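# Insert steel peg fully into block hole

## Task

Push the steel peg completely down into the block's hole without disturbing the block: if the block ever ends up more than 1.5 cm away from its starting spot, the attempt scores 0.

## Robot and tools

Robot: two arms, left_arm and right_arm, mounted on opposite sides of a table. Each has six joints, always listed as waist, shoulder, elbow, wrist pitch, wrist yaw, wrist roll, followed by a gripper. Stated joint ranges (rad): waist -3.054 to 3.054, shoulder 0.000 to 3.142, elbow 0.000 to 2.356, wrist pitch -1.571 to 1.571, wrist yaw -1.571 to 1.571, wrist roll -3.142 to 3.142. Real limits may differ by up to 0.028 rad.

Frame: all reported hand positions, orientations and velocities use the scene frame. Its origin is the table centre, the tabletop is at z = +0.020 m, +z is up, and left_arm's base is on the +y side (arm names do not match image left/right). The reported end_effector_position is the midpoint between the fingers, 3 to 4 cm behind the tips. Fingers point along the gripper's +x and close along its y. Only the last 1.5 cm of each finger's inner face is flat. Reported poses can be off by a few centimetres, worse at long reach.

Row format (used by every tool that moves the arms): one flat list of 14 numbers, each in [-1, 1], covering both arms even if only one moves. Order: left_arm's 6 joint values, then left gripper opening, then right_arm's 6 joint values, then right gripper opening. Joint values are offsets, not poses, measured from the "Joint targets" line at the start of the action or move (not from the previous row). Scale: 1.0 equals 2.055 rad for waist, shoulder, elbow and 4.263 rad for the three wrist joints. Sending 0 for a joint re-commands its current target. The opening value is absolute: +1 fully open, -1 fully closed, empty fingers meet near -0.78. To leave a gripper unchanged, resend its present command (listed under "Tool commands"); 0 is itself a command to half-open.

execute_actions(actions, cameras): actions is a list of actions, each a list of up to 15 rows; every row lasts one 1/30 s step and the last row repeats to fill 15 steps (0.5 s). An empty list just returns state and images. An action asking a joint more than 0.028 rad beyond its range is refused for both arms; a malformed action or a first action failing that check voids the whole call. Joints pushed to a real end stop there and may report "joint sent to its limit".

move(target, speed, blend, opening_speed, blocking, cameras): target is one 14-number row or a list of up to 15 rows; every row's offsets count from the same starting Joint targets. speed is the top joint speed in rad/s (0.01 to 7, default 0.5), one value or one per target. blend (rad) rounds corners between listed targets. opening_speed (0.2 or more, per second on the -1..+1 scale) ramps the gripper command. blocking=false returns after about 0.5 s while motion continues. Paths take at least 0.5 s, are cut short past 10 s, ignore obstacles, and all joints move together so the hand follows a curve. The "move:" line reports done, off_target (resting more than 0.03 rad off), moving, held or fault; limits=held means steps were withheld.

wait(seconds 0 to 10, cameras): lets time pass with the last commands held. stop(cameras): brakes a running move. zoom_image(camera, region): camera is cam_left_wrist or cam_right_wrist; region [x0, y0, x1, y1] in pixels of its latest image, at most 504x504. finished_scene(scene=1): ends the attempt permanently; the peg must stay inserted without the robot holding it.

Results: Joint positions and Joint velocities per arm in joint order (rad, rad/s) plus finger-pad gap (m, 0.080 open); "within noise" means the arm is still. Joint targets are what the next offsets start from. grip_measured is the finger opening on the command scale (up to about 2 mm error; under a firm squeeze it reads about 3 mm narrower than the part). To hold something, command about 0.08 below the reading at first contact. grip_effort_n is motor effort (negative closes), not pad force. Joint torques include arm weight; External joint torques estimate outside pushback (a push toward larger angles lowers it). Wrist depth gives 7x7 grids of median distances in mm per wrist camera (70 to 1000; "-" for no value). Cameras: cam_left_wrist and cam_right_wrist, both 896x504. Other lines: blocked (an arm was stopped by something), joint command not followed (clearance check), TORQUE FAULT, MOTOR HOT, OVER-TEMPERATURE FAULT.

Motion limits: each step, targets can lead measured angles by at most 0.368 rad (first three joints) or 0.763 rad (wrists), and targets placing a gripper over 70 mm from its current spot are scaled back, so large changes take several actions. Friction and weight can leave joints short; tiny turns may not happen. Grippers need about 0.6 s to close fully.

Cautions: never move the block more than 1.5 cm. Avoid dropping the peg, releasing it while it moves, slamming, or pressing hard; keep insertion forces gentle and speeds low near contact. Contact torque limits (N m): waist 17.4, shoulder 21.6, elbow 21.5, wrist pitch 5.67, wrist yaw 5.65, wrist roll 5.3; reaching one stops that arm for 10 s. Keep the arms from striking or squeezing each other, which can fail the scene. Nothing may fall off or be left off the table. Avoid long stretched or loaded holds, which heat motors. To end a push, command targets back past the measured positions. Time spent thinking lets the simulation keep running.

Each tool is called by a JSON object that holds its "name" and its "arguments", one argument or row to a line.

## Session

{"name": "execute_actions", "arguments": {
  "actions": []
}}

Scene clock: 0.00 s.
left_arm: end_effector_position=(+0.3166, +0.4292, +0.1676) grip_measured=+1.000 grip_effort_n=n/a end_effector_quat_wxyz=(+0.879, -0.041, +0.382, +0.283) | right_arm: end_effector_position=(+0.1871, -0.2442, +0.2384) grip_measured=+1.000 grip_effort_n=n/a end_effector_quat_wxyz=(+0.705, -0.355, +0.132, +0.599)
Joint positions: left_arm=[1.203 1.457 0.926 -0.577 -0.681 -0.698 0.08] | right_arm=[-1.014 1.116 0.871 -0.546 -0.533 -0.923 0.08]
Joint velocities: within noise
Joint torques (N m): no reading
External joint torques (N m): no reading
Heat: left arm: hottest shoulder 37 °C (+0.0 °C/min); right arm: hottest wrist roll 38 °C (+0.0 °C/min).
Wrist depth (mm): cam_left_wrist=[- - - - - - 915 / - - - - - - - / - - - - - - - / - - 258 - - - 952 / - 256 238 212 223 96 893 / - 76 223 197 191 91 - / - 76 213 187 194 180 -] | cam_right_wrist=[364 414 493 603 - - - / 329 370 433 511 - - - / 302 336 386 450 - - - / 277 306 349 403 - - - / 257 282 317 361 - - - / 243 258 93 292 - 89 - / - - 227 283 - - -]
Joint targets: left_arm=[1.203 1.456 0.928 -0.577 -0.683 -0.698] | right_arm=[-1.014 1.113 0.875 -0.543 -0.533 -0.922]
Tool commands: left_gripper/opening=+1.0 right_gripper/opening=+1.0

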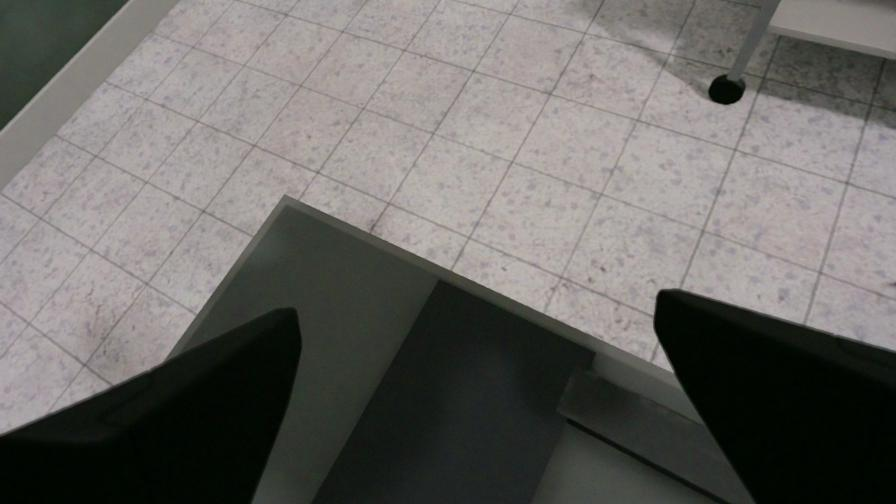

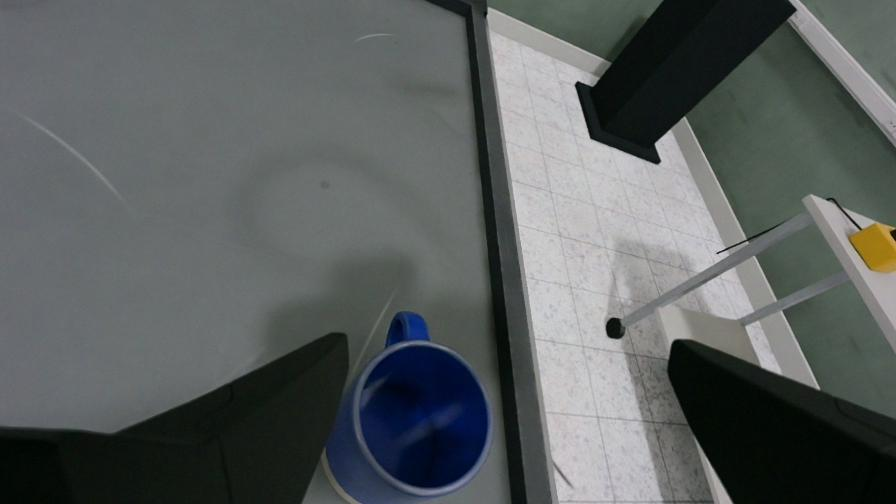

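{"name": "zoom_image", "arguments": {
  "camera": "cam_left_wrist",
  "region": [300, 200, 804, 504]
}}

{"name": "zoom_image", "arguments": {
  "camera": "cam_right_wrist",
  "region": [0, 0, 504, 504]
}}

Scaled by 1.000.

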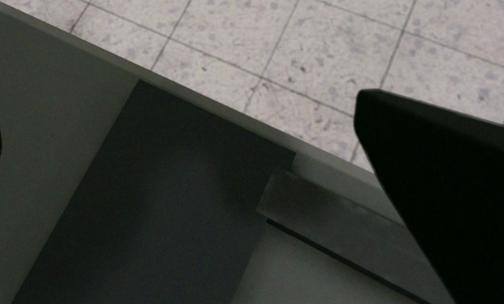

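Scaled by 1.000.

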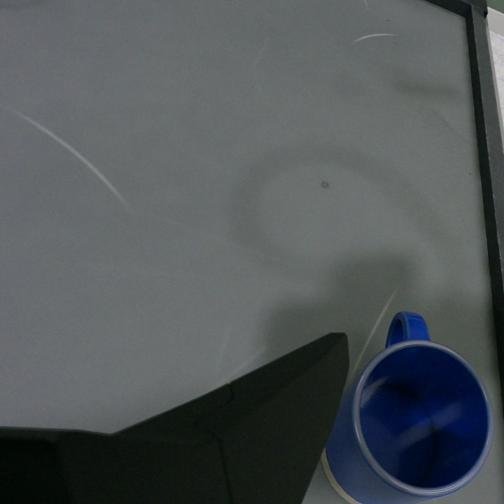

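{"name": "move", "arguments": {
  "target": [
    [-0.15, -0.0273, 0.2783, -0.08, 0.08, 0.08, 1, 0.1, 0.1397, 0.3041, -0.08, 0.06, 0.1, 1],
    [-0.5854, -0.0273, 0.2783, -0.1743, 0.1602, 0.1637, 1, 0.4934, 0.1397, 0.3041, -0.1823, 0.125, 0.2163, 1]
  ],
  "speed": 1.0,
  "blend": 0.2
}}

Scene clock: 69.73 s.
left_arm: end_effector_position=(-0.0084, +0.1643, +0.2760) grip_measured=+1.000 grip_effort_n=0.7 end_effector_quat_wxyz=(+0.580, +0.408, +0.413, -0.571) | right_arm: end_effector_position=(-0.0228, -0.1804, +0.2782) grip_measured=+1.000 grip_effort_n=-2.1 end_effector_quat_wxyz=(+0.576, -0.408, +0.410, +0.578)
Joint positions: left_arm=[0.002 1.409 1.488 -1.319 -0.004 -0.007 0.08] | right_arm=[-0.003 1.393 1.483 -1.323 -0.005 -0.004 0.08]
Joint velocities: within noise
Joint torques (N m): left_arm=[-0.08 -6.23 8.42 0.79 0.15 0.23] | right_arm=[0.22 -4.12 7.03 0.9 0.12 0.09]
External joint torques (N m): left_arm=[-0.09 -1.51 2.52 -0.07 0.15 0.23] | right_arm=[0.23 0.35 1.23 0.02 0.12 0.09]
Heat: left arm: hottest elbow 42 °C (+5.0 °C/min); right arm: hottest wrist pitch 40 °C (+2.0 °C/min).
Wrist depth (mm): cam_left_wrist=[315 318 320 323 325 327 327 / 318 319 320 323 326 326 327 / 318 321 323 325 327 328 331 / 320 323 321 325 328 330 332 / 322 322 325 327 328 96 332 / - 76 327 329 330 90 - / - 76 328 330 331 - -] | cam_right_wrist=[388 387 378 376 374 368 367 / 380 372 370 367 365 361 357 / 367 364 362 356 355 351 347 / 359 358 354 350 346 344 341 / 351 348 345 341 339 337 331 / 344 341 93 335 330 89 265 / - - 326 326 323 - -]
Joint targets: left_arm=[0.000 1.400 1.500 -1.320 0.000 0.000] | right_arm=[0.000 1.400 1.500 -1.321 0.000 0.000]
move: done
camera_calibration:
cam_left_wrist: T_world_to_cam=[[-0.999069, 0.0430597, -0.00280323, -0.00452779], [0.0429769, 0.998766, 0.0248698, -0.143335], [0.00387066, 0.0247262, -0.999687, 0.344534], [0, 0, 0, 1]] pos_world=[0.000302937, 0.134834, 0.347978]
cam_right_wrist: T_world_to_cam=[[0.999202, 0.0187249, -0.0352885, 0.0508356], [0.0172857, -0.999024, -0.0406565, -0.131877], [-0.0360154, 0.040014, -0.99855, 0.364615], [0, 0, 0, 1]] pos_world=[-0.0353837, -0.14729, 0.360518]

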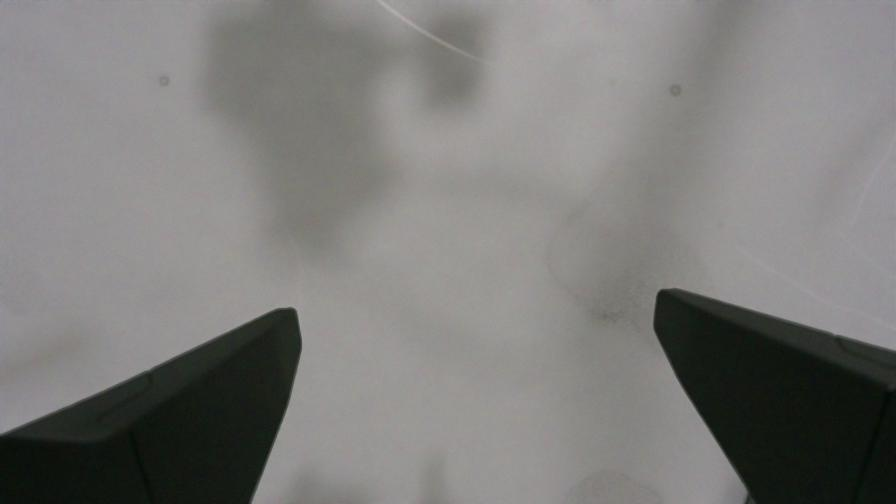

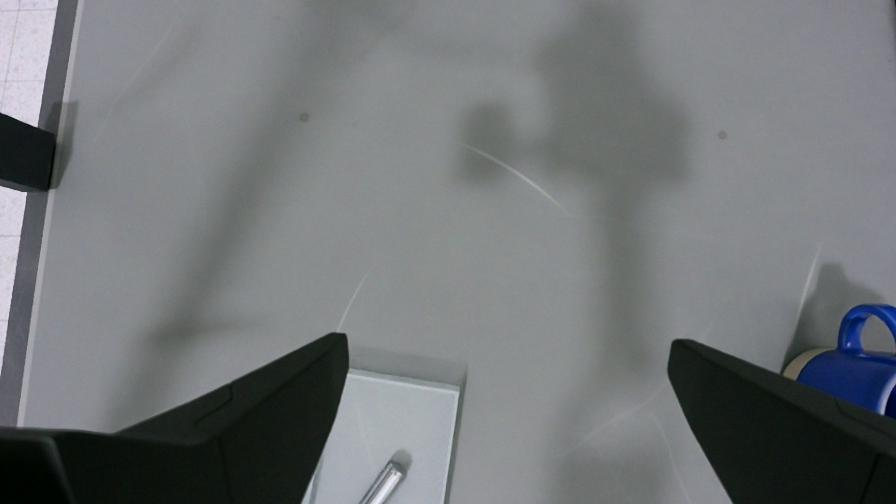

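{"name": "zoom_image", "arguments": {
  "camera": "cam_right_wrist",
  "region": [280, 340, 500, 504]
}}

Scaled by 2.291 from the camera's 896x504 image, which has a finer 1280x720 frame.

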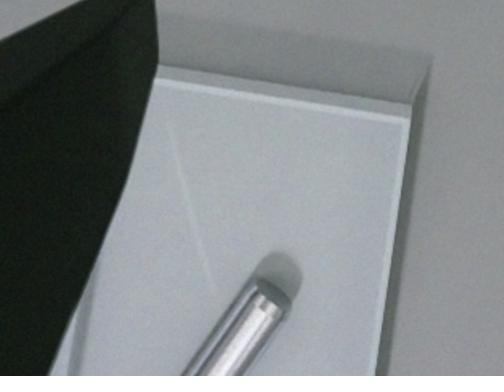

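{"name": "move", "arguments": {
  "target": [0, -0.2433, -0.0487, -0.0537, 0, 0, 1, 0, -0.2433, -0.0487, -0.0537, 0, 0, 1],
  "speed": 1.0
}}

Scene clock: 83.07 s.
left_arm: end_effector_position=(-0.0092, +0.3007, +0.3319) grip_measured=+1.000 grip_effort_n=0.7 end_effector_quat_wxyz=(+0.617, +0.350, +0.355, -0.609) | right_arm: end_effector_position=(-0.0234, -0.3136, +0.3314) grip_measured=+1.000 grip_effort_n=-2.1 end_effector_quat_wxyz=(+0.611, -0.354, +0.355, +0.613)
Joint positions: left_arm=[0.002 0.902 1.406 -1.548 -0.004 -0.006 0.08] | right_arm=[-0.003 0.904 1.406 -1.552 -0.005 -0.004 0.08]
Joint velocities: within noise
Joint torques (N m): left_arm=[-0.26 -0.81 4.86 1.14 0.1 0.16] | right_arm=[0.48 -0.69 3.76 1.25 0.16 0.15]
External joint torques (N m): left_arm=[-0.27 -0.42 -0.18 0 0.11 0.16] | right_arm=[0.48 -0.37 -1.15 0.15 0.16 0.15]
Heat: left arm: hottest elbow 43 °C (+4.1 °C/min); right arm: hottest wrist pitch 41 °C (+2.0 °C/min).
Wrist depth (mm): cam_left_wrist=[422 427 426 429 429 433 434 / 410 415 413 416 420 418 420 / 402 401 404 406 407 407 410 / 388 392 393 395 394 397 399 / 379 385 384 382 384 96 392 / - 76 371 375 373 90 - / - 76 365 365 366 - -] | cam_right_wrist=[- 540 531 527 516 512 - / - 498 489 488 483 479 482 / - 466 464 456 457 451 448 / - 444 437 431 428 424 380 / - 419 413 410 407 397 381 / 406 - 93 388 386 89 381 / - - 368 370 368 - -]
Joint targets: left_arm=[0.000 0.900 1.399 -1.549 0.000 0.000] | right_arm=[0.000 0.900 1.400 -1.550 -0.001 0.000]
move: done
camera_calibration:
cam_left_wrist: T_world_to_cam=[[-0.999046, 0.0418632, -0.012456, -0.00747036], [0.0433696, 0.984593, -0.169396, -0.212184], [0.00517263, -0.169774, -0.985469, 0.450859], [0, 0, 0, 1]] pos_world=[-0.000593009, 0.285772, 0.408272]
cam_right_wrist: T_world_to_cam=[[0.999228, 0.0244357, -0.0307519, 0.0560578], [0.0169841, -0.974745, -0.222672, -0.19481], [-0.0354164, 0.221978, -0.974408, 0.472151], [0, 0, 0, 1]] pos_world=[-0.035984, -0.296067, 0.418413]

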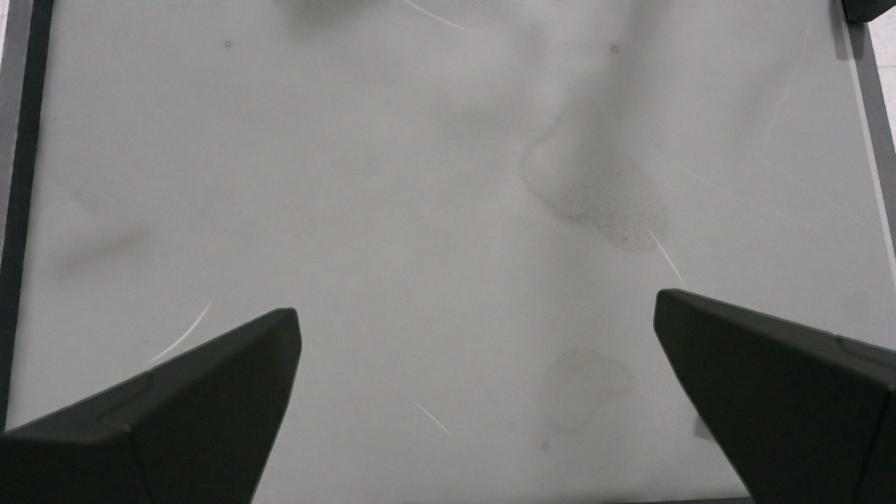

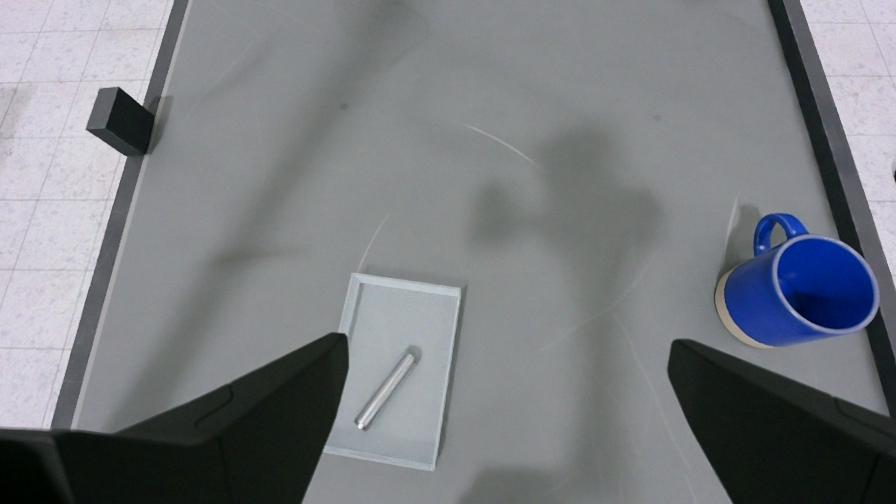

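{"name": "zoom_image", "arguments": {
  "camera": "cam_right_wrist",
  "region": [60, 60, 200, 180]
}}

{"name": "zoom_image", "arguments": {
  "camera": "cam_right_wrist",
  "region": [310, 250, 500, 490]
}}

{"name": "zoom_image", "arguments": {
  "camera": "cam_left_wrist",
  "region": [640, 340, 896, 504]
}}

Scaled by 3.600 from the camera's 896x504 image, which has a finer 1280x720 frame.

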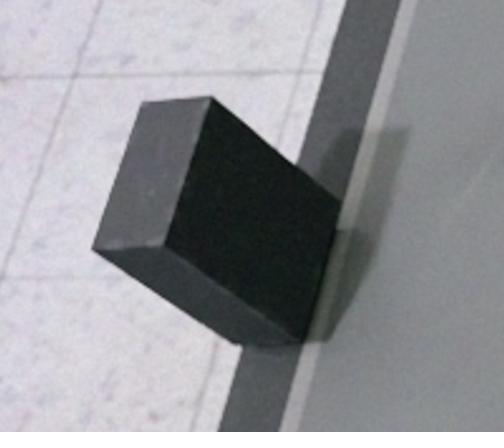

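Scaled by 2.100 from the camera's 896x504 image, which has a finer 1280x720 frame.

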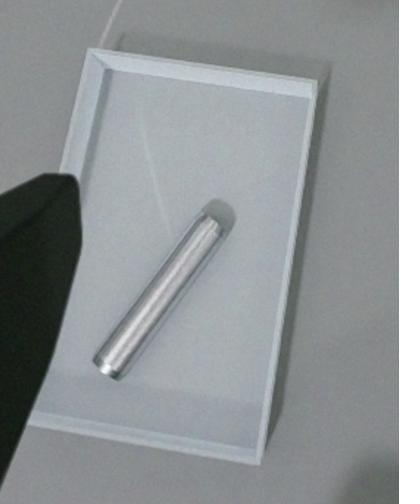

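Scaled by 1.969 from the camera's 896x504 image, which has a finer 1280x720 frame.

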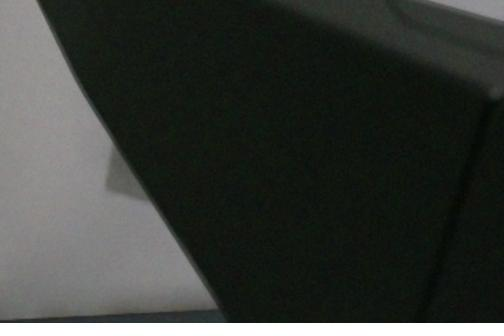

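{"name": "move", "arguments": {
  "target": [-0.45, 0, 0, 0, 0, 0, 1, 0, 0, 0, 0, 0, 0, 1],
  "speed": 1.2,
  "cameras": ["cam_left_wrist"]
}}

Scene clock: 100.87 s.
left_arm: end_effector_position=(-0.1308, +0.3598, +0.3319) grip_measured=+1.000 grip_effort_n=0.2 end_effector_quat_wxyz=(+0.281, +0.472, +0.162, -0.820) | right_arm: end_effector_position=(-0.0234, -0.3136, +0.3314) grip_measured=+1.000 grip_effort_n=-2.1 end_effector_quat_wxyz=(+0.611, -0.354, +0.355, +0.613)
Joint positions: left_arm=[-0.922 0.902 1.406 -1.548 -0.002 -0.006 0.08] | right_arm=[-0.003 0.904 1.406 -1.552 -0.005 -0.004 0.08]
Joint velocities: within noise
Joint torques (N m): left_arm=[-0.67 -0.57 4.95 1.14 0.14 0.21] | right_arm=[0.56 -0.72 3.7 1.2 0.18 0.04]
External joint torques (N m): left_arm=[-0.68 -0.09 -0.15 0.01 0.14 0.21] | right_arm=[0.57 -0.41 -1.18 0.11 0.18 0.04]
Heat: left arm: hottest shoulder 40 °C (+1.0 °C/min); right arm: hottest wrist pitch 41 °C (+1.0 °C/min).
Wrist depth (mm): cam_left_wrist=[426 424 425 428 - - 221 / 410 413 415 416 419 416 234 / 400 405 403 404 405 268 - / 389 389 392 388 392 376 - / 383 383 382 385 384 96 391 / - 76 371 374 355 90 - / - 76 364 364 351 - -] | cam_right_wrist=[- 538 527 520 521 514 - / - 498 497 490 485 482 483 / - 468 463 459 459 451 444 / - 445 441 433 428 425 378 / - 418 415 411 409 401 383 / 407 - 93 386 385 89 381 / - - 368 371 367 - -]
Joint targets: left_arm=[-0.925 0.900 1.399 -1.549 0.000 0.000] | right_arm=[0.000 0.900 1.400 -1.550 -0.001 0.000]
move: done
camera_calibration:
cam_left_wrist: T_world_to_cam=[[-0.568497, 0.822605, -0.0114805, -0.356329], [0.811867, 0.558711, -0.169451, -0.011422], [-0.132977, -0.105653, -0.985472, 0.420405], [0, 0, 0, 1]] pos_world=[-0.137395, 0.343917, 0.408271]
Images, in order (width x height): cam_left_wrist 896x504.

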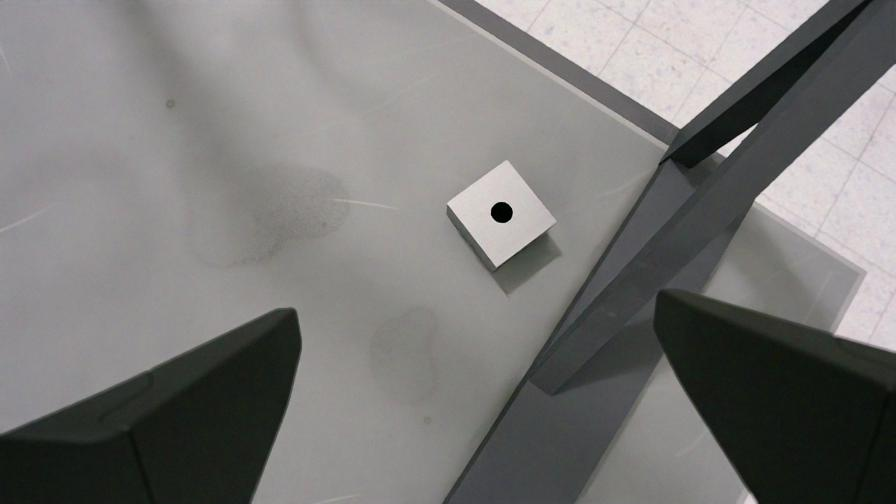

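{"name": "zoom_image", "arguments": {
  "camera": "cam_left_wrist",
  "region": [420, 130, 600, 310]
}}

Scaled by 2.800 from the camera's 896x504 image, which has a finer 1280x720 frame.

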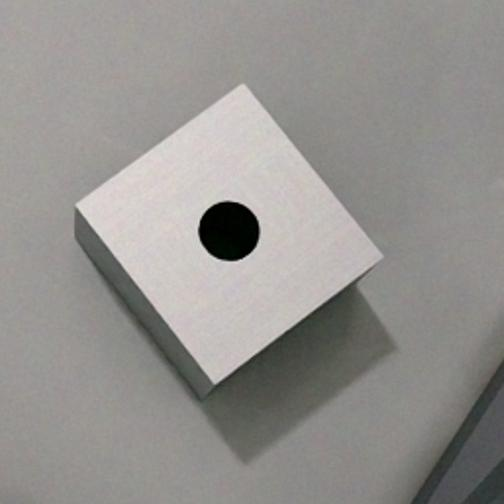

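{"name": "move", "arguments": {
  "target": [-0.0579, 0.2774, -0.0623, 0.0416, 0, -0.2449, 1, 0.2107, 0.1703, -0.2433, 0.0514, 0, 0.2395, 1],
  "speed": 0.9
}}

Scene clock: 267.93 s.
left_arm: end_effector_position=(-0.2225, +0.3264, +0.2016) grip_measured=+1.000 grip_effort_n=0.2 end_effector_quat_wxyz=(+0.500, +0.494, +0.501, -0.505) | right_arm: end_effector_position=(-0.0923, -0.3156, +0.1513) grip_measured=+1.000 grip_effort_n=-2.1 end_effector_quat_wxyz=(+0.619, -0.368, +0.627, +0.297)
Joint positions: left_arm=[-1.041 1.461 1.279 -1.373 -0.002 -1.039 0.08] | right_arm=[0.43 1.245 0.908 -1.336 -0.005 1.018 0.08]
Joint velocities: within noise
Joint torques (N m): left_arm=[-0.34 -3.98 5.85 0.42 0.06 -0.15] | right_arm=[0.27 -2.49 3.84 0.39 0.23 0.07]
External joint torques (N m): left_arm=[-0.37 0.89 0.15 0.06 0.12 -0.15] | right_arm=[0.31 0.52 -1.5 0.29 0.18 0.06]
Heat: left arm: hottest wrist pitch 41 °C (+0.0 °C/min); right arm: hottest wrist pitch 41 °C (+0.0 °C/min).
Wrist depth (mm): cam_left_wrist=[213 216 218 220 221 225 921 / 224 225 228 228 232 235 970 / 234 237 239 212 240 249 - / 247 249 252 221 258 261 - / 261 259 263 267 269 96 - / - 76 240 257 267 90 - / - 76 278 199 279 - -] | cam_right_wrist=[181 180 179 177 174 171 169 / 190 187 186 183 181 178 176 / 199 198 194 191 190 187 185 / 211 207 204 201 200 197 193 / 222 218 213 213 210 205 202 / 233 227 93 224 220 89 194 / - - 238 237 229 211 -]
Joint targets: left_arm=[-1.044 1.470 1.272 -1.371 0.000 -1.044] | right_arm=[0.433 1.250 0.900 -1.330 -0.001 1.021]
move: done
camera_calibration:
cam_left_wrist: T_world_to_cam=[[-0.998213, 0.052164, 0.0291361, -0.234852], [0.0589481, 0.939391, 0.337741, -0.334358], [-0.0097523, 0.338855, -0.940788, 0.14946], [0, 0, 0, 1]] pos_world=[-0.213265, 0.275699, 0.260379]
cam_right_wrist: T_world_to_cam=[[0.833539, -0.550387, 0.0478087, -0.0892462], [-0.530516, -0.77328, 0.347263, -0.308885], [-0.15416, -0.314821, -0.936548, 0.108624], [0, 0, 0, 1]] pos_world=[-0.0727328, -0.253778, 0.213263]

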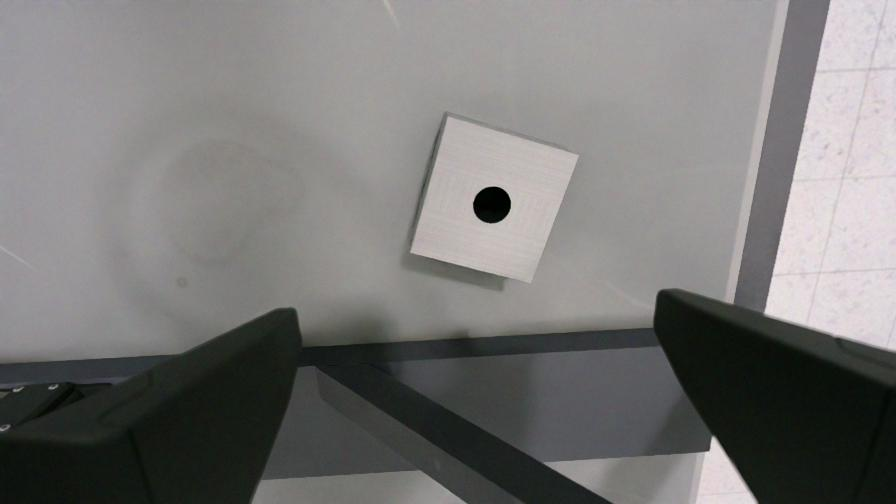

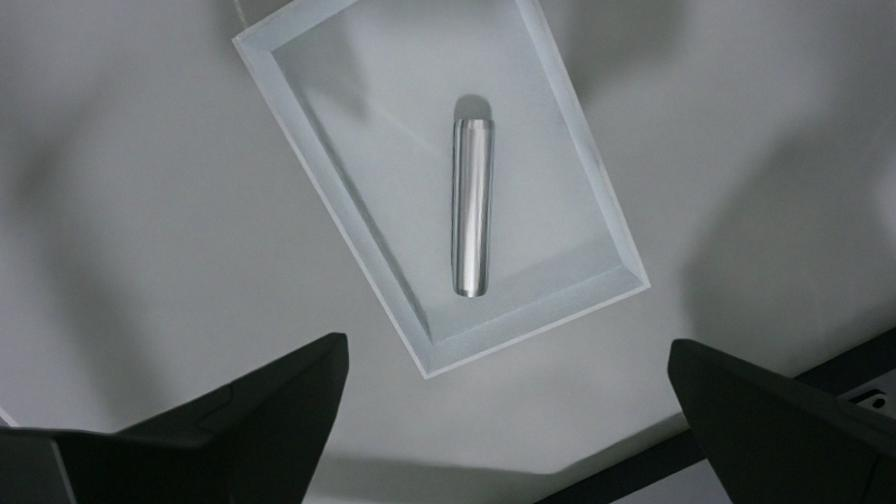

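{"name": "zoom_image", "arguments": {
  "camera": "cam_right_wrist",
  "region": [400, 80, 550, 320]
}}

{"name": "zoom_image", "arguments": {
  "camera": "cam_left_wrist",
  "region": [440, 150, 544, 254]
}}

Scaled by 2.100 from the camera's 896x504 image, which has a finer 1280x720 frame.

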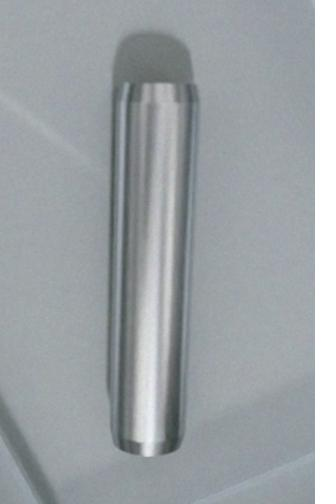

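Scaled by 4.846 from the camera's 896x504 image, which has a finer 1280x720 frame.

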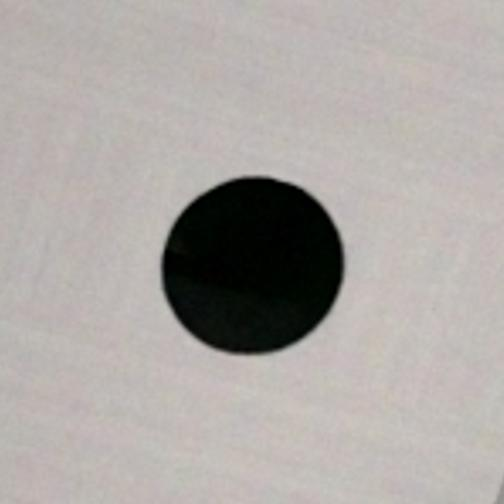

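{"name": "move", "arguments": {
  "target": [0, 0, 0, 0, 0, 0, 1, -0.0056, 0.0706, -0.0891, 0.0753, 0.0002, -0.0027, -0.25],
  "speed": 0.4,
  "cameras": ["cam_right_wrist"]
}}

Scene clock: 371.33 s.
left_arm: end_effector_position=(-0.2226, +0.3263, +0.2016) grip_measured=+1.000 grip_effort_n=0.2 end_effector_quat_wxyz=(+0.500, +0.494, +0.501, -0.505) | right_arm: end_effector_position=(-0.0972, -0.3024, +0.0814) grip_measured=-0.248 grip_effort_n=-14.7 end_effector_quat_wxyz=(+0.618, -0.371, +0.627, +0.294)
Joint positions: left_arm=[-1.041 1.461 1.279 -1.372 -0.002 -1.039 0.08] | right_arm=[0.425 1.389 0.724 -1.015 -0.005 1.012 0.024]
Joint velocities: within noise
Joint torques (N m): left_arm=[-0.26 -4.08 5.48 0.41 0.06 -0.15] | right_arm=[-0.16 -3.35 3.62 0.43 0.25 -0.16]
External joint torques (N m): left_arm=[-0.29 0.76 -0.19 0.07 0.12 -0.15] | right_arm=[-0.11 0.25 -1.32 0.31 0.2 -0.17]
Heat: left arm: hottest elbow 41 °C (+1.0 °C/min); right arm: hottest elbow 39 °C (+0.0 °C/min).
Wrist depth (mm): cam_left_wrist=[213 215 217 221 222 224 920 / 224 226 227 228 232 235 969 / 235 237 240 212 240 247 - / 246 250 252 222 258 262 - / 262 258 265 267 268 96 - / - 76 241 258 266 90 - / - 76 278 199 280 - -] | cam_right_wrist=[115 114 114 - 110 110 108 / - 120 118 117 116 114 112 / 126 125 124 123 120 118 119 / 133 132 129 128 126 124 123 / 143 138 137 133 131 132 131 / 149 147 143 88 - 138 138 / - - - 151 - - -]
Joint targets: left_arm=[-1.044 1.470 1.272 -1.371 0.000 -1.044] | right_arm=[0.422 1.395 0.717 -1.010 0.000 1.009]
move: done
camera_calibration:
cam_right_wrist: T_world_to_cam=[[0.83382, -0.549429, 0.0535862, -0.0746355], [-0.530795, -0.771282, 0.351255, -0.276822], [-0.15166, -0.321327, -0.934745, 0.0446262], [0, 0, 0, 1]] pos_world=[-0.0779352, -0.240175, 0.142949]
Images, in order (width x height): cam_right_wrist 896x504.

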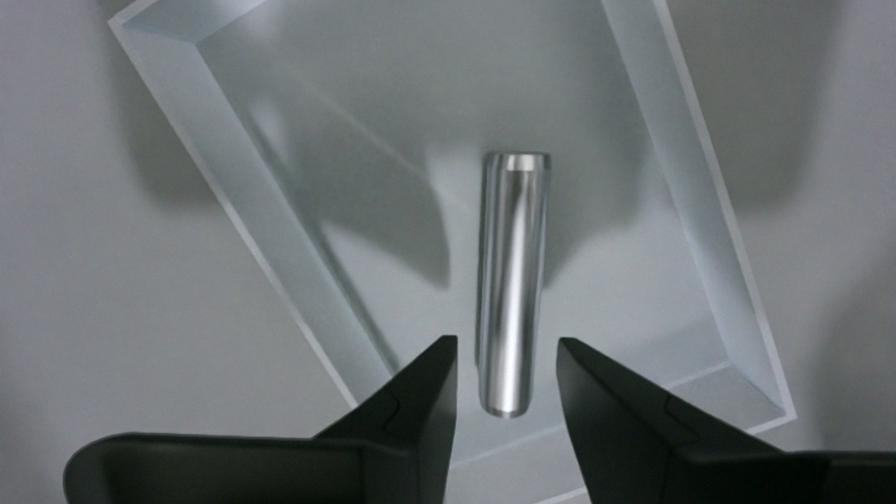

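{"name": "move", "arguments": {
  "target": [0, 0, 0, 0, 0, 0, 1, 0, 0.01445, -0.0185, 0.0162, 0, 0, -0.25],
  "speed": 0.15,
  "cameras": ["cam_right_wrist"]
}}

Scene clock: 389.10 s.
left_arm: end_effector_position=(-0.2226, +0.3263, +0.2016) grip_measured=+1.000 grip_effort_n=0.2 end_effector_quat_wxyz=(+0.500, +0.494, +0.501, -0.505) | right_arm: end_effector_position=(-0.0974, -0.3020, +0.0674) grip_measured=-0.248 grip_effort_n=-14.7 end_effector_quat_wxyz=(+0.619, -0.371, +0.627, +0.295)
Joint positions: left_arm=[-1.041 1.461 1.279 -1.372 -0.002 -1.039 0.08] | right_arm=[0.425 1.418 0.686 -0.946 -0.005 1.012 0.024]
Joint velocities: within noise
Joint torques (N m): left_arm=[-0.17 -4.24 5.5 0.37 0.1 -0.1] | right_arm=[-0.48 -3.05 3.84 0.35 0.2 -0.14]
External joint torques (N m): left_arm=[-0.14 0.63 -0.15 0.05 0.14 -0.1] | right_arm=[-0.46 0.59 -0.97 0.21 0.15 -0.14]
Heat: left arm: hottest elbow 41 °C (+1.0 °C/min); right arm: hottest elbow 38 °C (-1.0 °C/min).
Wrist depth (mm): cam_left_wrist=[214 215 217 219 221 224 912 / 223 225 228 229 231 235 971 / 234 238 240 211 240 248 - / 247 248 253 221 258 261 - / 260 260 264 267 269 96 - / - 76 240 258 268 90 - / - 76 277 199 280 - -] | cam_right_wrist=[- 101 101 99 98 97 96 / - 106 105 104 102 101 100 / - 112 110 108 107 106 106 / 118 118 116 114 112 112 109 / - 124 122 118 116 118 115 / 132 130 128 106 106 122 122 / - - - 134 133 - -]
Joint targets: left_arm=[-1.044 1.470 1.272 -1.371 0.000 -1.044] | right_arm=[0.422 1.425 0.679 -0.941 0.000 1.009]
move: done
camera_calibration:
cam_right_wrist: T_world_to_cam=[[0.83389, -0.549451, 0.0522644, -0.0734724], [-0.530512, -0.771802, 0.35054, -0.271773], [-0.152267, -0.320038, -0.935088, 0.0320231], [0, 0, 0, 1]] pos_world=[-0.078035, -0.239876, 0.129052]
Images, in order (width x height): cam_right_wrist 896x504.

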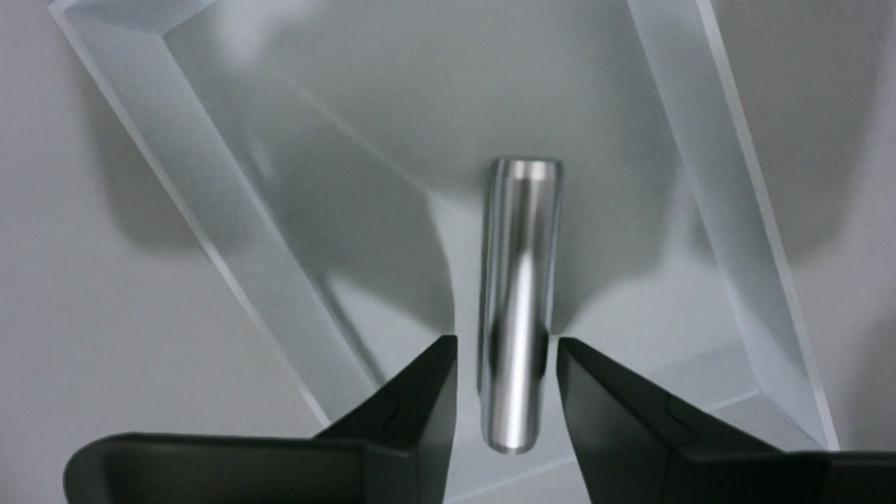

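{"name": "move", "arguments": {
  "target": [0, 0, 0, 0, 0, 0, 1, 0, 0.0036, -0.0047, 0.004, 0, 0, -0.25],
  "speed": 0.1,
  "cameras": ["cam_right_wrist"]
}}

{"name": "zoom_image", "arguments": {
  "camera": "cam_right_wrist",
  "region": [400, 280, 620, 480]
}}

Scene clock: 400.97 s.
left_arm: end_effector_position=(-0.2226, +0.3263, +0.2016) grip_measured=+1.000 grip_effort_n=0.2 end_effector_quat_wxyz=(+0.500, +0.494, +0.501, -0.505) | right_arm: end_effector_position=(-0.0974, -0.3021, +0.0639) grip_measured=-0.248 grip_effort_n=-15.1 end_effector_quat_wxyz=(+0.618, -0.371, +0.627, +0.295)
Joint positions: left_arm=[-1.041 1.461 1.279 -1.372 -0.002 -1.039 0.08] | right_arm=[0.425 1.426 0.677 -0.929 -0.005 1.012 0.024]
Joint velocities: within noise
Joint torques (N m): left_arm=[-0.33 -4.25 5.53 0.45 0.08 -0.1] | right_arm=[-0.35 -2.86 3.7 0.4 0.2 -0.16]
External joint torques (N m): left_arm=[-0.33 0.65 -0.19 0.11 0.13 -0.1] | right_arm=[-0.35 0.83 -1.09 0.25 0.15 -0.16]
Heat: left arm: hottest elbow 41 °C (+0.0 °C/min); right arm: hottest elbow 38 °C (-1.0 °C/min).
Wrist depth (mm): cam_left_wrist=[213 216 217 220 221 224 918 / 224 226 227 228 233 234 982 / 234 238 240 212 240 248 - / 246 249 253 221 257 262 - / 260 258 265 267 270 96 - / - 76 240 258 267 90 - / - 76 278 199 278 - -] | cam_right_wrist=[- 98 97 96 95 94 93 / - 103 102 102 99 98 97 / - 108 107 105 103 103 102 / 115 114 112 110 109 108 106 / - 120 118 115 110 114 111 / 128 126 124 101 102 118 118 / - - - 110 130 - -]
Joint targets: left_arm=[-1.044 1.470 1.272 -1.371 0.000 -1.044] | right_arm=[0.422 1.432 0.670 -0.923 0.000 1.009]
move: done
camera_calibration:
cam_right_wrist: T_world_to_cam=[[0.834102, -0.549129, 0.0522664, -0.0732504], [-0.530208, -0.771993, 0.350579, -0.270651], [-0.152164, -0.320131, -0.935073, 0.028702], [0, 0, 0, 1]] pos_world=[-0.0780356, -0.239976, 0.125552]
Images, in order (width x height): cam_right_wrist 896x504.

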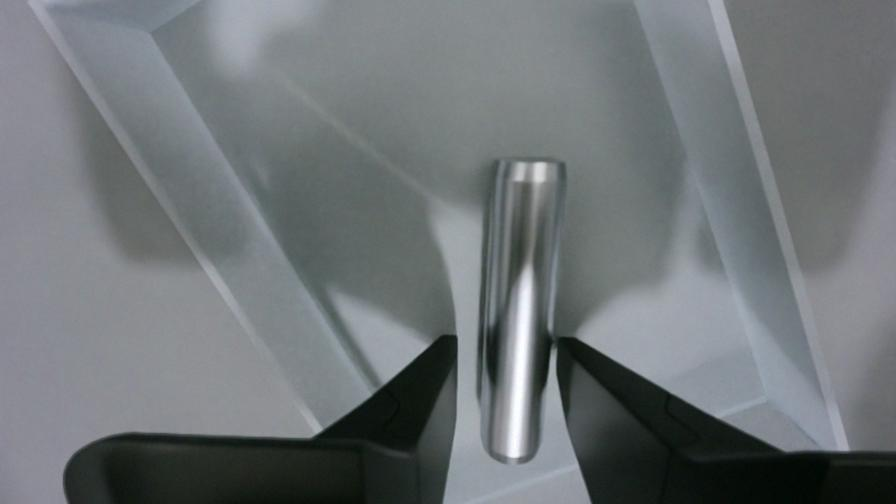

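Scaled by 2.291 from the camera's 896x504 image, which has a finer 1280x720 frame.

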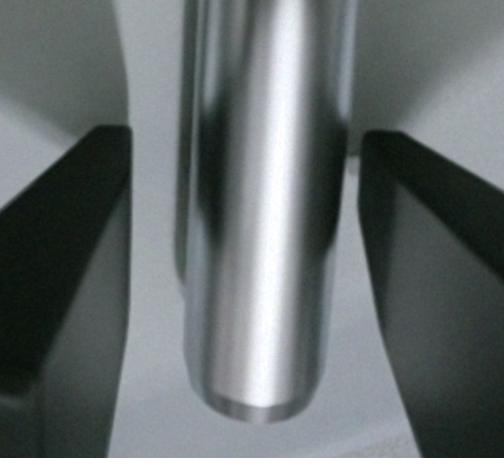

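{"name": "move", "arguments": {
  "target": [0, 0, 0, 0, 0, 0, 1, -0.0026, -0.002, -0.0049, 0.0014, 0, -0.0013, -0.25],
  "speed": 0.1,
  "cameras": ["cam_right_wrist"]
}}

{"name": "zoom_image", "arguments": {
  "camera": "cam_right_wrist",
  "region": [400, 280, 620, 480]
}}

Scene clock: 419.63 s.
left_arm: end_effector_position=(-0.2226, +0.3263, +0.2016) grip_measured=+1.000 grip_effort_n=0.2 end_effector_quat_wxyz=(+0.500, +0.494, +0.501, -0.505) | right_arm: end_effector_position=(-0.0956, -0.3037, +0.0618) grip_measured=-0.248 grip_effort_n=-14.7 end_effector_quat_wxyz=(+0.618, -0.372, +0.627, +0.294)
Joint positions: left_arm=[-1.041 1.461 1.279 -1.372 -0.002 -1.039 0.08] | right_arm=[0.419 1.426 0.666 -0.923 -0.005 1.007 0.024]
Joint velocities: within noise
Joint torques (N m): left_arm=[-0.13 -3.98 5.72 0.4 0.04 -0.07] | right_arm=[-0.58 -3.52 3.48 0.34 0.18 -0.1]
External joint torques (N m): left_arm=[-0.12 0.94 0.01 0.07 0.09 -0.07] | right_arm=[-0.58 0.08 -1.2 0.22 0.14 -0.1]
Heat: left arm: hottest elbow 41 °C (+0.0 °C/min); right arm: hottest elbow 38 °C (-1.0 °C/min).
Wrist depth (mm): cam_left_wrist=[214 216 217 220 221 224 906 / 223 226 229 227 232 235 982 / 234 237 240 211 240 248 - / 247 249 252 221 258 263 - / 260 259 263 266 269 96 - / - 76 241 258 267 90 - / - 76 276 199 279 - -] | cam_right_wrist=[- 95 95 94 94 92 91 / - 100 99 99 98 95 95 / - 106 104 102 101 101 101 / 112 111 110 107 107 106 104 / - 117 115 107 99 112 109 / 124 123 122 89 102 116 116 / - - - 104 128 - -]
Joint targets: left_arm=[-1.044 1.470 1.272 -1.371 0.000 -1.044] | right_arm=[0.416 1.428 0.659 -0.917 0.000 1.004]
move: done
camera_calibration:
cam_right_wrist: T_world_to_cam=[[0.833773, -0.549309, 0.0555171, -0.0757792], [-0.531011, -0.770318, 0.35304, -0.269944], [-0.151162, -0.323836, -0.93396, 0.0253065], [0, 0, 0, 1]] pos_world=[-0.0763353, -0.241374, 0.123144]
Images, in order (width x height): cam_right_wrist 896x504.

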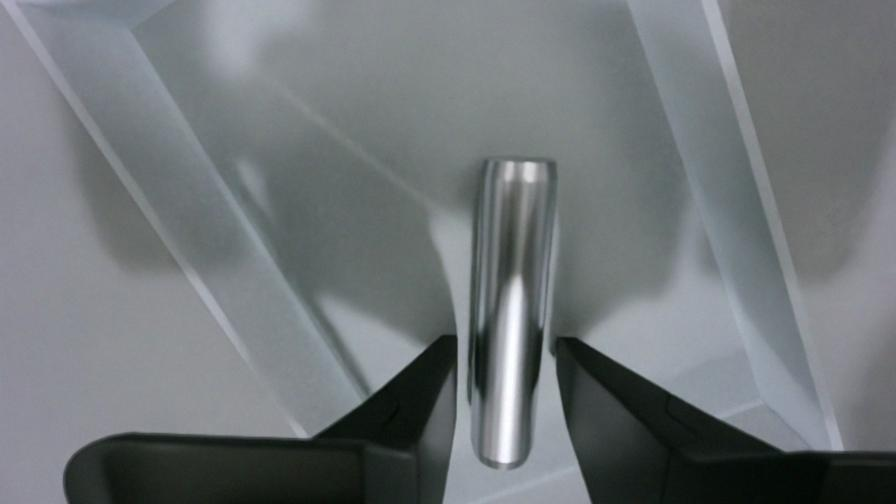

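Scaled by 2.291 from the camera's 896x504 image, which has a finer 1280x720 frame.

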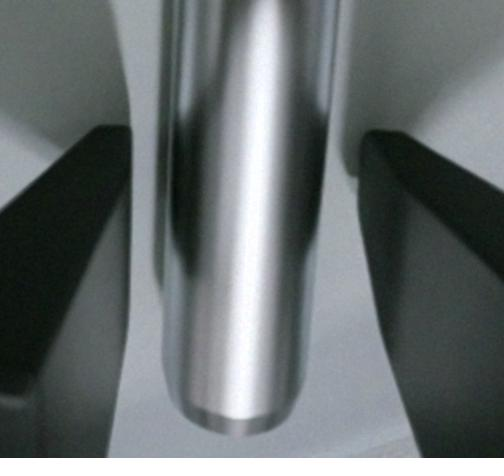

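{"name": "move", "arguments": {
  "target": [0, 0, 0, 0, 0, 0, 1, 0, 0, 0, 0, 0, 0, -0.65],
  "opening_speed": 0.4,
  "cameras": ["cam_right_wrist"]
}}

{"name": "zoom_image", "arguments": {
  "camera": "cam_right_wrist",
  "region": [400, 280, 620, 480]
}}

Scene clock: 433.57 s.
left_arm: end_effector_position=(-0.2226, +0.3263, +0.2016) grip_measured=+1.000 grip_effort_n=0.2 end_effector_quat_wxyz=(+0.500, +0.493, +0.501, -0.505) | right_arm: end_effector_position=(-0.0954, -0.3038, +0.0617) grip_measured=-0.503 grip_effort_n=-83.5 end_effector_quat_wxyz=(+0.618, -0.372, +0.627, +0.293)
Joint positions: left_arm=[-1.041 1.461 1.279 -1.372 -0.002 -1.039 0.08] | right_arm=[0.419 1.426 0.666 -0.923 -0.004 1.007 0.012]
Joint velocities: within noise
Joint torques (N m): left_arm=[-0.39 -4.06 5.55 0.35 0.04 -0.08] | right_arm=[-0.43 -3.69 3.34 0.39 0.19 -0.15]
External joint torques (N m): left_arm=[-0.34 0.88 -0.19 0.01 0.08 -0.08] | right_arm=[-0.42 -0.09 -1.31 0.28 0.16 -0.15]
Heat: left arm: hottest elbow 41 °C (+0.0 °C/min); right arm: hottest elbow 38 °C (-1.0 °C/min).
Wrist depth (mm): cam_left_wrist=[213 215 218 220 222 224 913 / 223 225 228 229 233 235 972 / 234 237 240 212 241 249 - / 247 249 252 221 257 261 - / 261 259 264 267 268 95 - / - 76 241 257 267 90 - / - 76 277 198 279 - -] | cam_right_wrist=[- 96 95 94 94 92 91 / - 101 99 99 97 96 95 / - 106 105 103 102 102 101 / 112 111 110 107 107 106 104 / - 118 116 106 107 112 109 / 124 124 122 99 99 116 116 / - - - - 91 - -]
Joint targets: left_arm=[-1.044 1.470 1.272 -1.371 0.000 -1.044] | right_arm=[0.416 1.428 0.659 -0.917 0.000 1.004]
move: done
camera_calibration:
cam_right_wrist: T_world_to_cam=[[0.833778, -0.54922, 0.0563219, -0.076072], [-0.531173, -0.770168, 0.353125, -0.269866], [-0.150566, -0.324344, -0.93388, 0.0251224], [0, 0, 0, 1]] pos_world=[-0.0761357, -0.241474, 0.123042]
Images, in order (width x height): cam_right_wrist 896x504.

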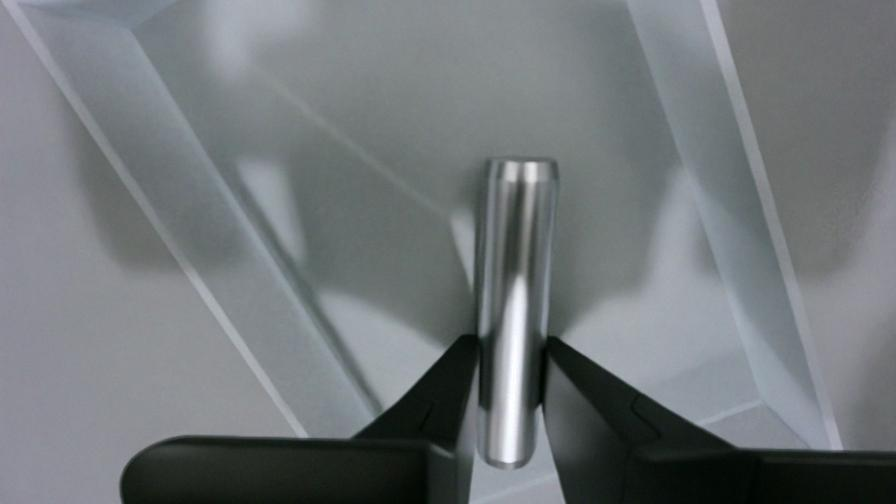

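Scaled by 2.291 from the camera's 896x504 image, which has a finer 1280x720 frame.

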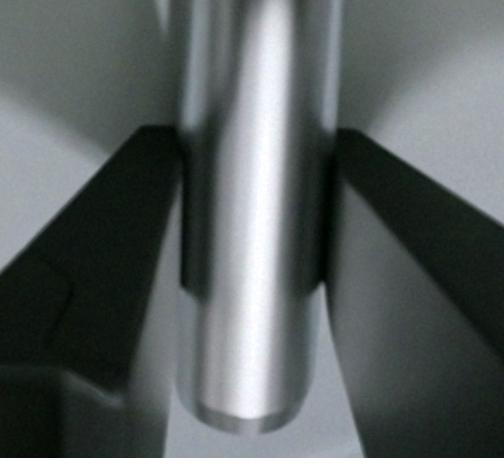

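{"name": "move", "arguments": {
  "target": [0, 0, 0, 0, 0, 0, 1, 0, -0.0633, 0.2054, -0.1281, 0, 0, -0.65],
  "speed": 0.4,
  "cameras": ["cam_right_wrist"]
}}

Scene clock: 463.73 s.
left_arm: end_effector_position=(-0.2226, +0.3263, +0.2016) grip_measured=+1.000 grip_effort_n=0.2 end_effector_quat_wxyz=(+0.500, +0.493, +0.501, -0.505) | right_arm: end_effector_position=(-0.0943, -0.3065, +0.1795) grip_measured=-0.503 grip_effort_n=-83.5 end_effector_quat_wxyz=(+0.617, -0.383, +0.627, +0.282)
Joint positions: left_arm=[-1.041 1.461 1.279 -1.372 -0.002 -1.039 0.08] | right_arm=[0.419 1.312 1.063 -1.465 -0.004 1.007 0.012]
Joint velocities: within noise
Joint torques (N m): left_arm=[-0.37 -4.26 5.69 0.39 0.04 -0.12] | right_arm=[-0.34 -5.14 6.41 0.02 0.22 -0.15]
External joint torques (N m): left_arm=[-0.35 0.58 0.02 0.05 0.09 -0.12] | right_arm=[-0.33 -1.78 1.09 -0.07 0.18 -0.15]
Heat: left arm: hottest elbow 41 °C (+0.0 °C/min); right arm: hottest elbow 39 °C (+1.0 °C/min).
Wrist depth (mm): cam_left_wrist=[214 216 217 219 221 224 938 / 223 225 228 228 232 236 958 / 235 238 240 212 241 249 - / 246 249 252 222 258 262 - / 260 258 263 266 267 96 - / - 76 240 258 267 90 - / - 76 276 198 280 - -] | cam_right_wrist=[199 199 198 197 198 196 196 / 208 209 208 207 206 205 205 / 219 219 218 215 215 216 215 / 232 230 229 229 229 228 227 / 245 244 244 107 239 240 228 / 259 259 255 99 99 239 222 / - - - 106 91 - -]
Joint targets: left_arm=[-1.044 1.470 1.272 -1.371 0.000 -1.044] | right_arm=[0.416 1.298 1.081 -1.464 0.000 1.004]
move: done
camera_calibration:
cam_right_wrist: T_world_to_cam=[[0.832916, -0.547255, 0.0822362, -0.0892256], [-0.535671, -0.759972, 0.368101, -0.31284], [-0.138947, -0.350649, -0.926142, 0.126101], [0, 0, 0, 1]] pos_world=[-0.0757409, -0.242362, 0.239281]
Images, in order (width x height): cam_right_wrist 896x504.

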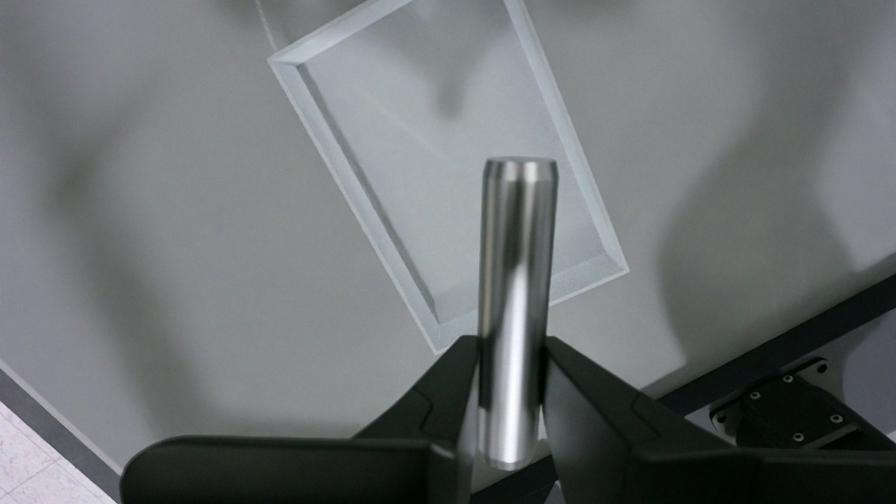

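{"name": "move", "arguments": {
  "target": [0.5163, -0.0195, 0.0457, -0.0317, 0, -0.4823, 1, -0.2024, 0.5470, 0.0866, 0.5902, 0, -0.2355, -0.65],
  "speed": 0.9
}}

Scene clock: 503.13 s.
left_arm: end_effector_position=(-0.0060, +0.2216, +0.2250) grip_measured=+1.000 grip_effort_n=-0.7 end_effector_quat_wxyz=(-0.512, +0.488, -0.502, -0.497) | right_arm: end_effector_position=(-0.0230, +0.1194, +0.0893) grip_measured=-0.503 grip_effort_n=-83.5 end_effector_quat_wxyz=(+0.705, -0.044, +0.045, +0.706)
Joint positions: left_arm=[0.015 1.44 1.355 -1.505 -0.002 -3.094 0.08] | right_arm=[0 2.412 1.242 1.045 -0.003 0.001 0.012]
Joint velocities: within noise
Joint torques (N m): left_arm=[0.17 -6.29 7.6 -0.01 0.09 -0.15] | right_arm=[-0.09 -9.47 5.94 2.3 0.11 -0.12]
External joint torques (N m): left_arm=[0.16 -1.77 2.11 -0.22 0.09 -0.15] | right_arm=[0.01 0.83 1.14 0.64 0.1 -0.12]
Heat: left arm: hottest elbow 41 °C (+0.0 °C/min); right arm: hottest elbow 42 °C (+4.1 °C/min).
Wrist depth (mm): cam_left_wrist=[238 240 242 - 244 - 247 / 250 250 252 256 - 259 - / 261 262 264 265 - 270 - / 273 275 276 279 281 - 286 / 289 284 288 292 298 95 299 / - 76 306 208 313 90 - / - 76 256 211 252 - -] | cam_right_wrist=[341 - - - - - - / - - - 331 - - - / - - - 344 - - - / 386 383 380 380 378 373 370 / 277 276 294 99 274 292 292 / 222 223 234 99 99 221 219 / - - - 107 91 - -]
Joint targets: left_arm=[0.017 1.430 1.365 -1.507 0.001 -3.100] | right_arm=[0.000 2.422 1.259 1.052 0.000 0.000]
move: done
camera_calibration:
cam_left_wrist: T_world_to_cam=[[0.996417, -0.0828617, 0.0169549, 0.030642], [-0.0838116, -0.940403, 0.329573, 0.160899], [-0.0113646, -0.329814, -0.943978, 0.358095], [0, 0, 0, 1]] pos_world=[-0.0129773, 0.271954, 0.284486]
cam_right_wrist: T_world_to_cam=[[0.999274, 0.0381015, -0.000136715, 0.0332718], [0.0154885, -0.409483, -0.912186, 0.167336], [-0.0348117, 0.911522, -0.409776, 0.00734996], [0, 0, 0, 1]] pos_world=[-0.0355836, 0.0605538, 0.155658]

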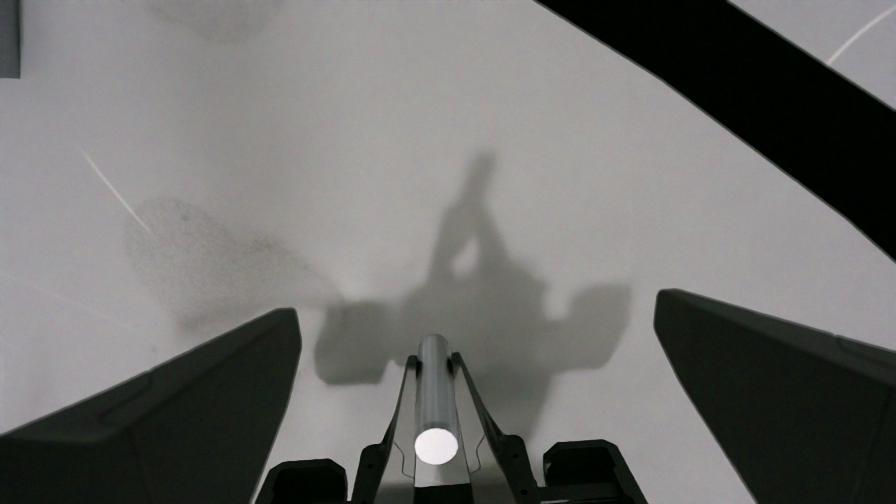

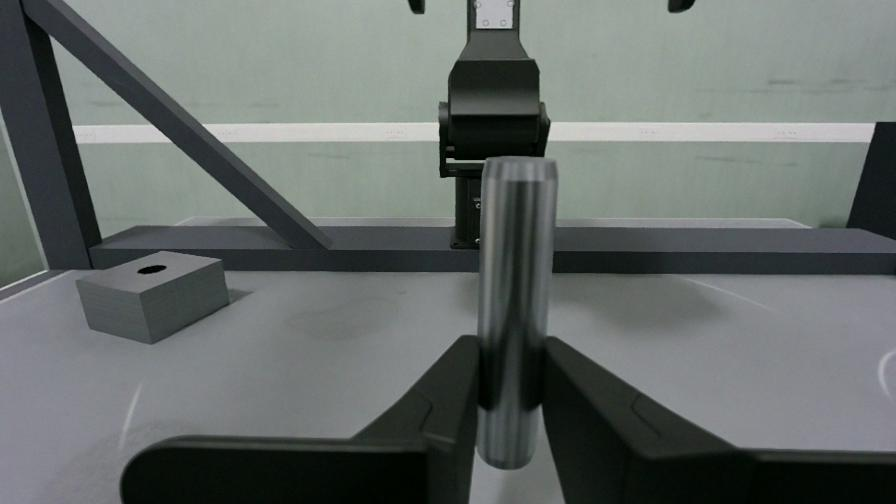

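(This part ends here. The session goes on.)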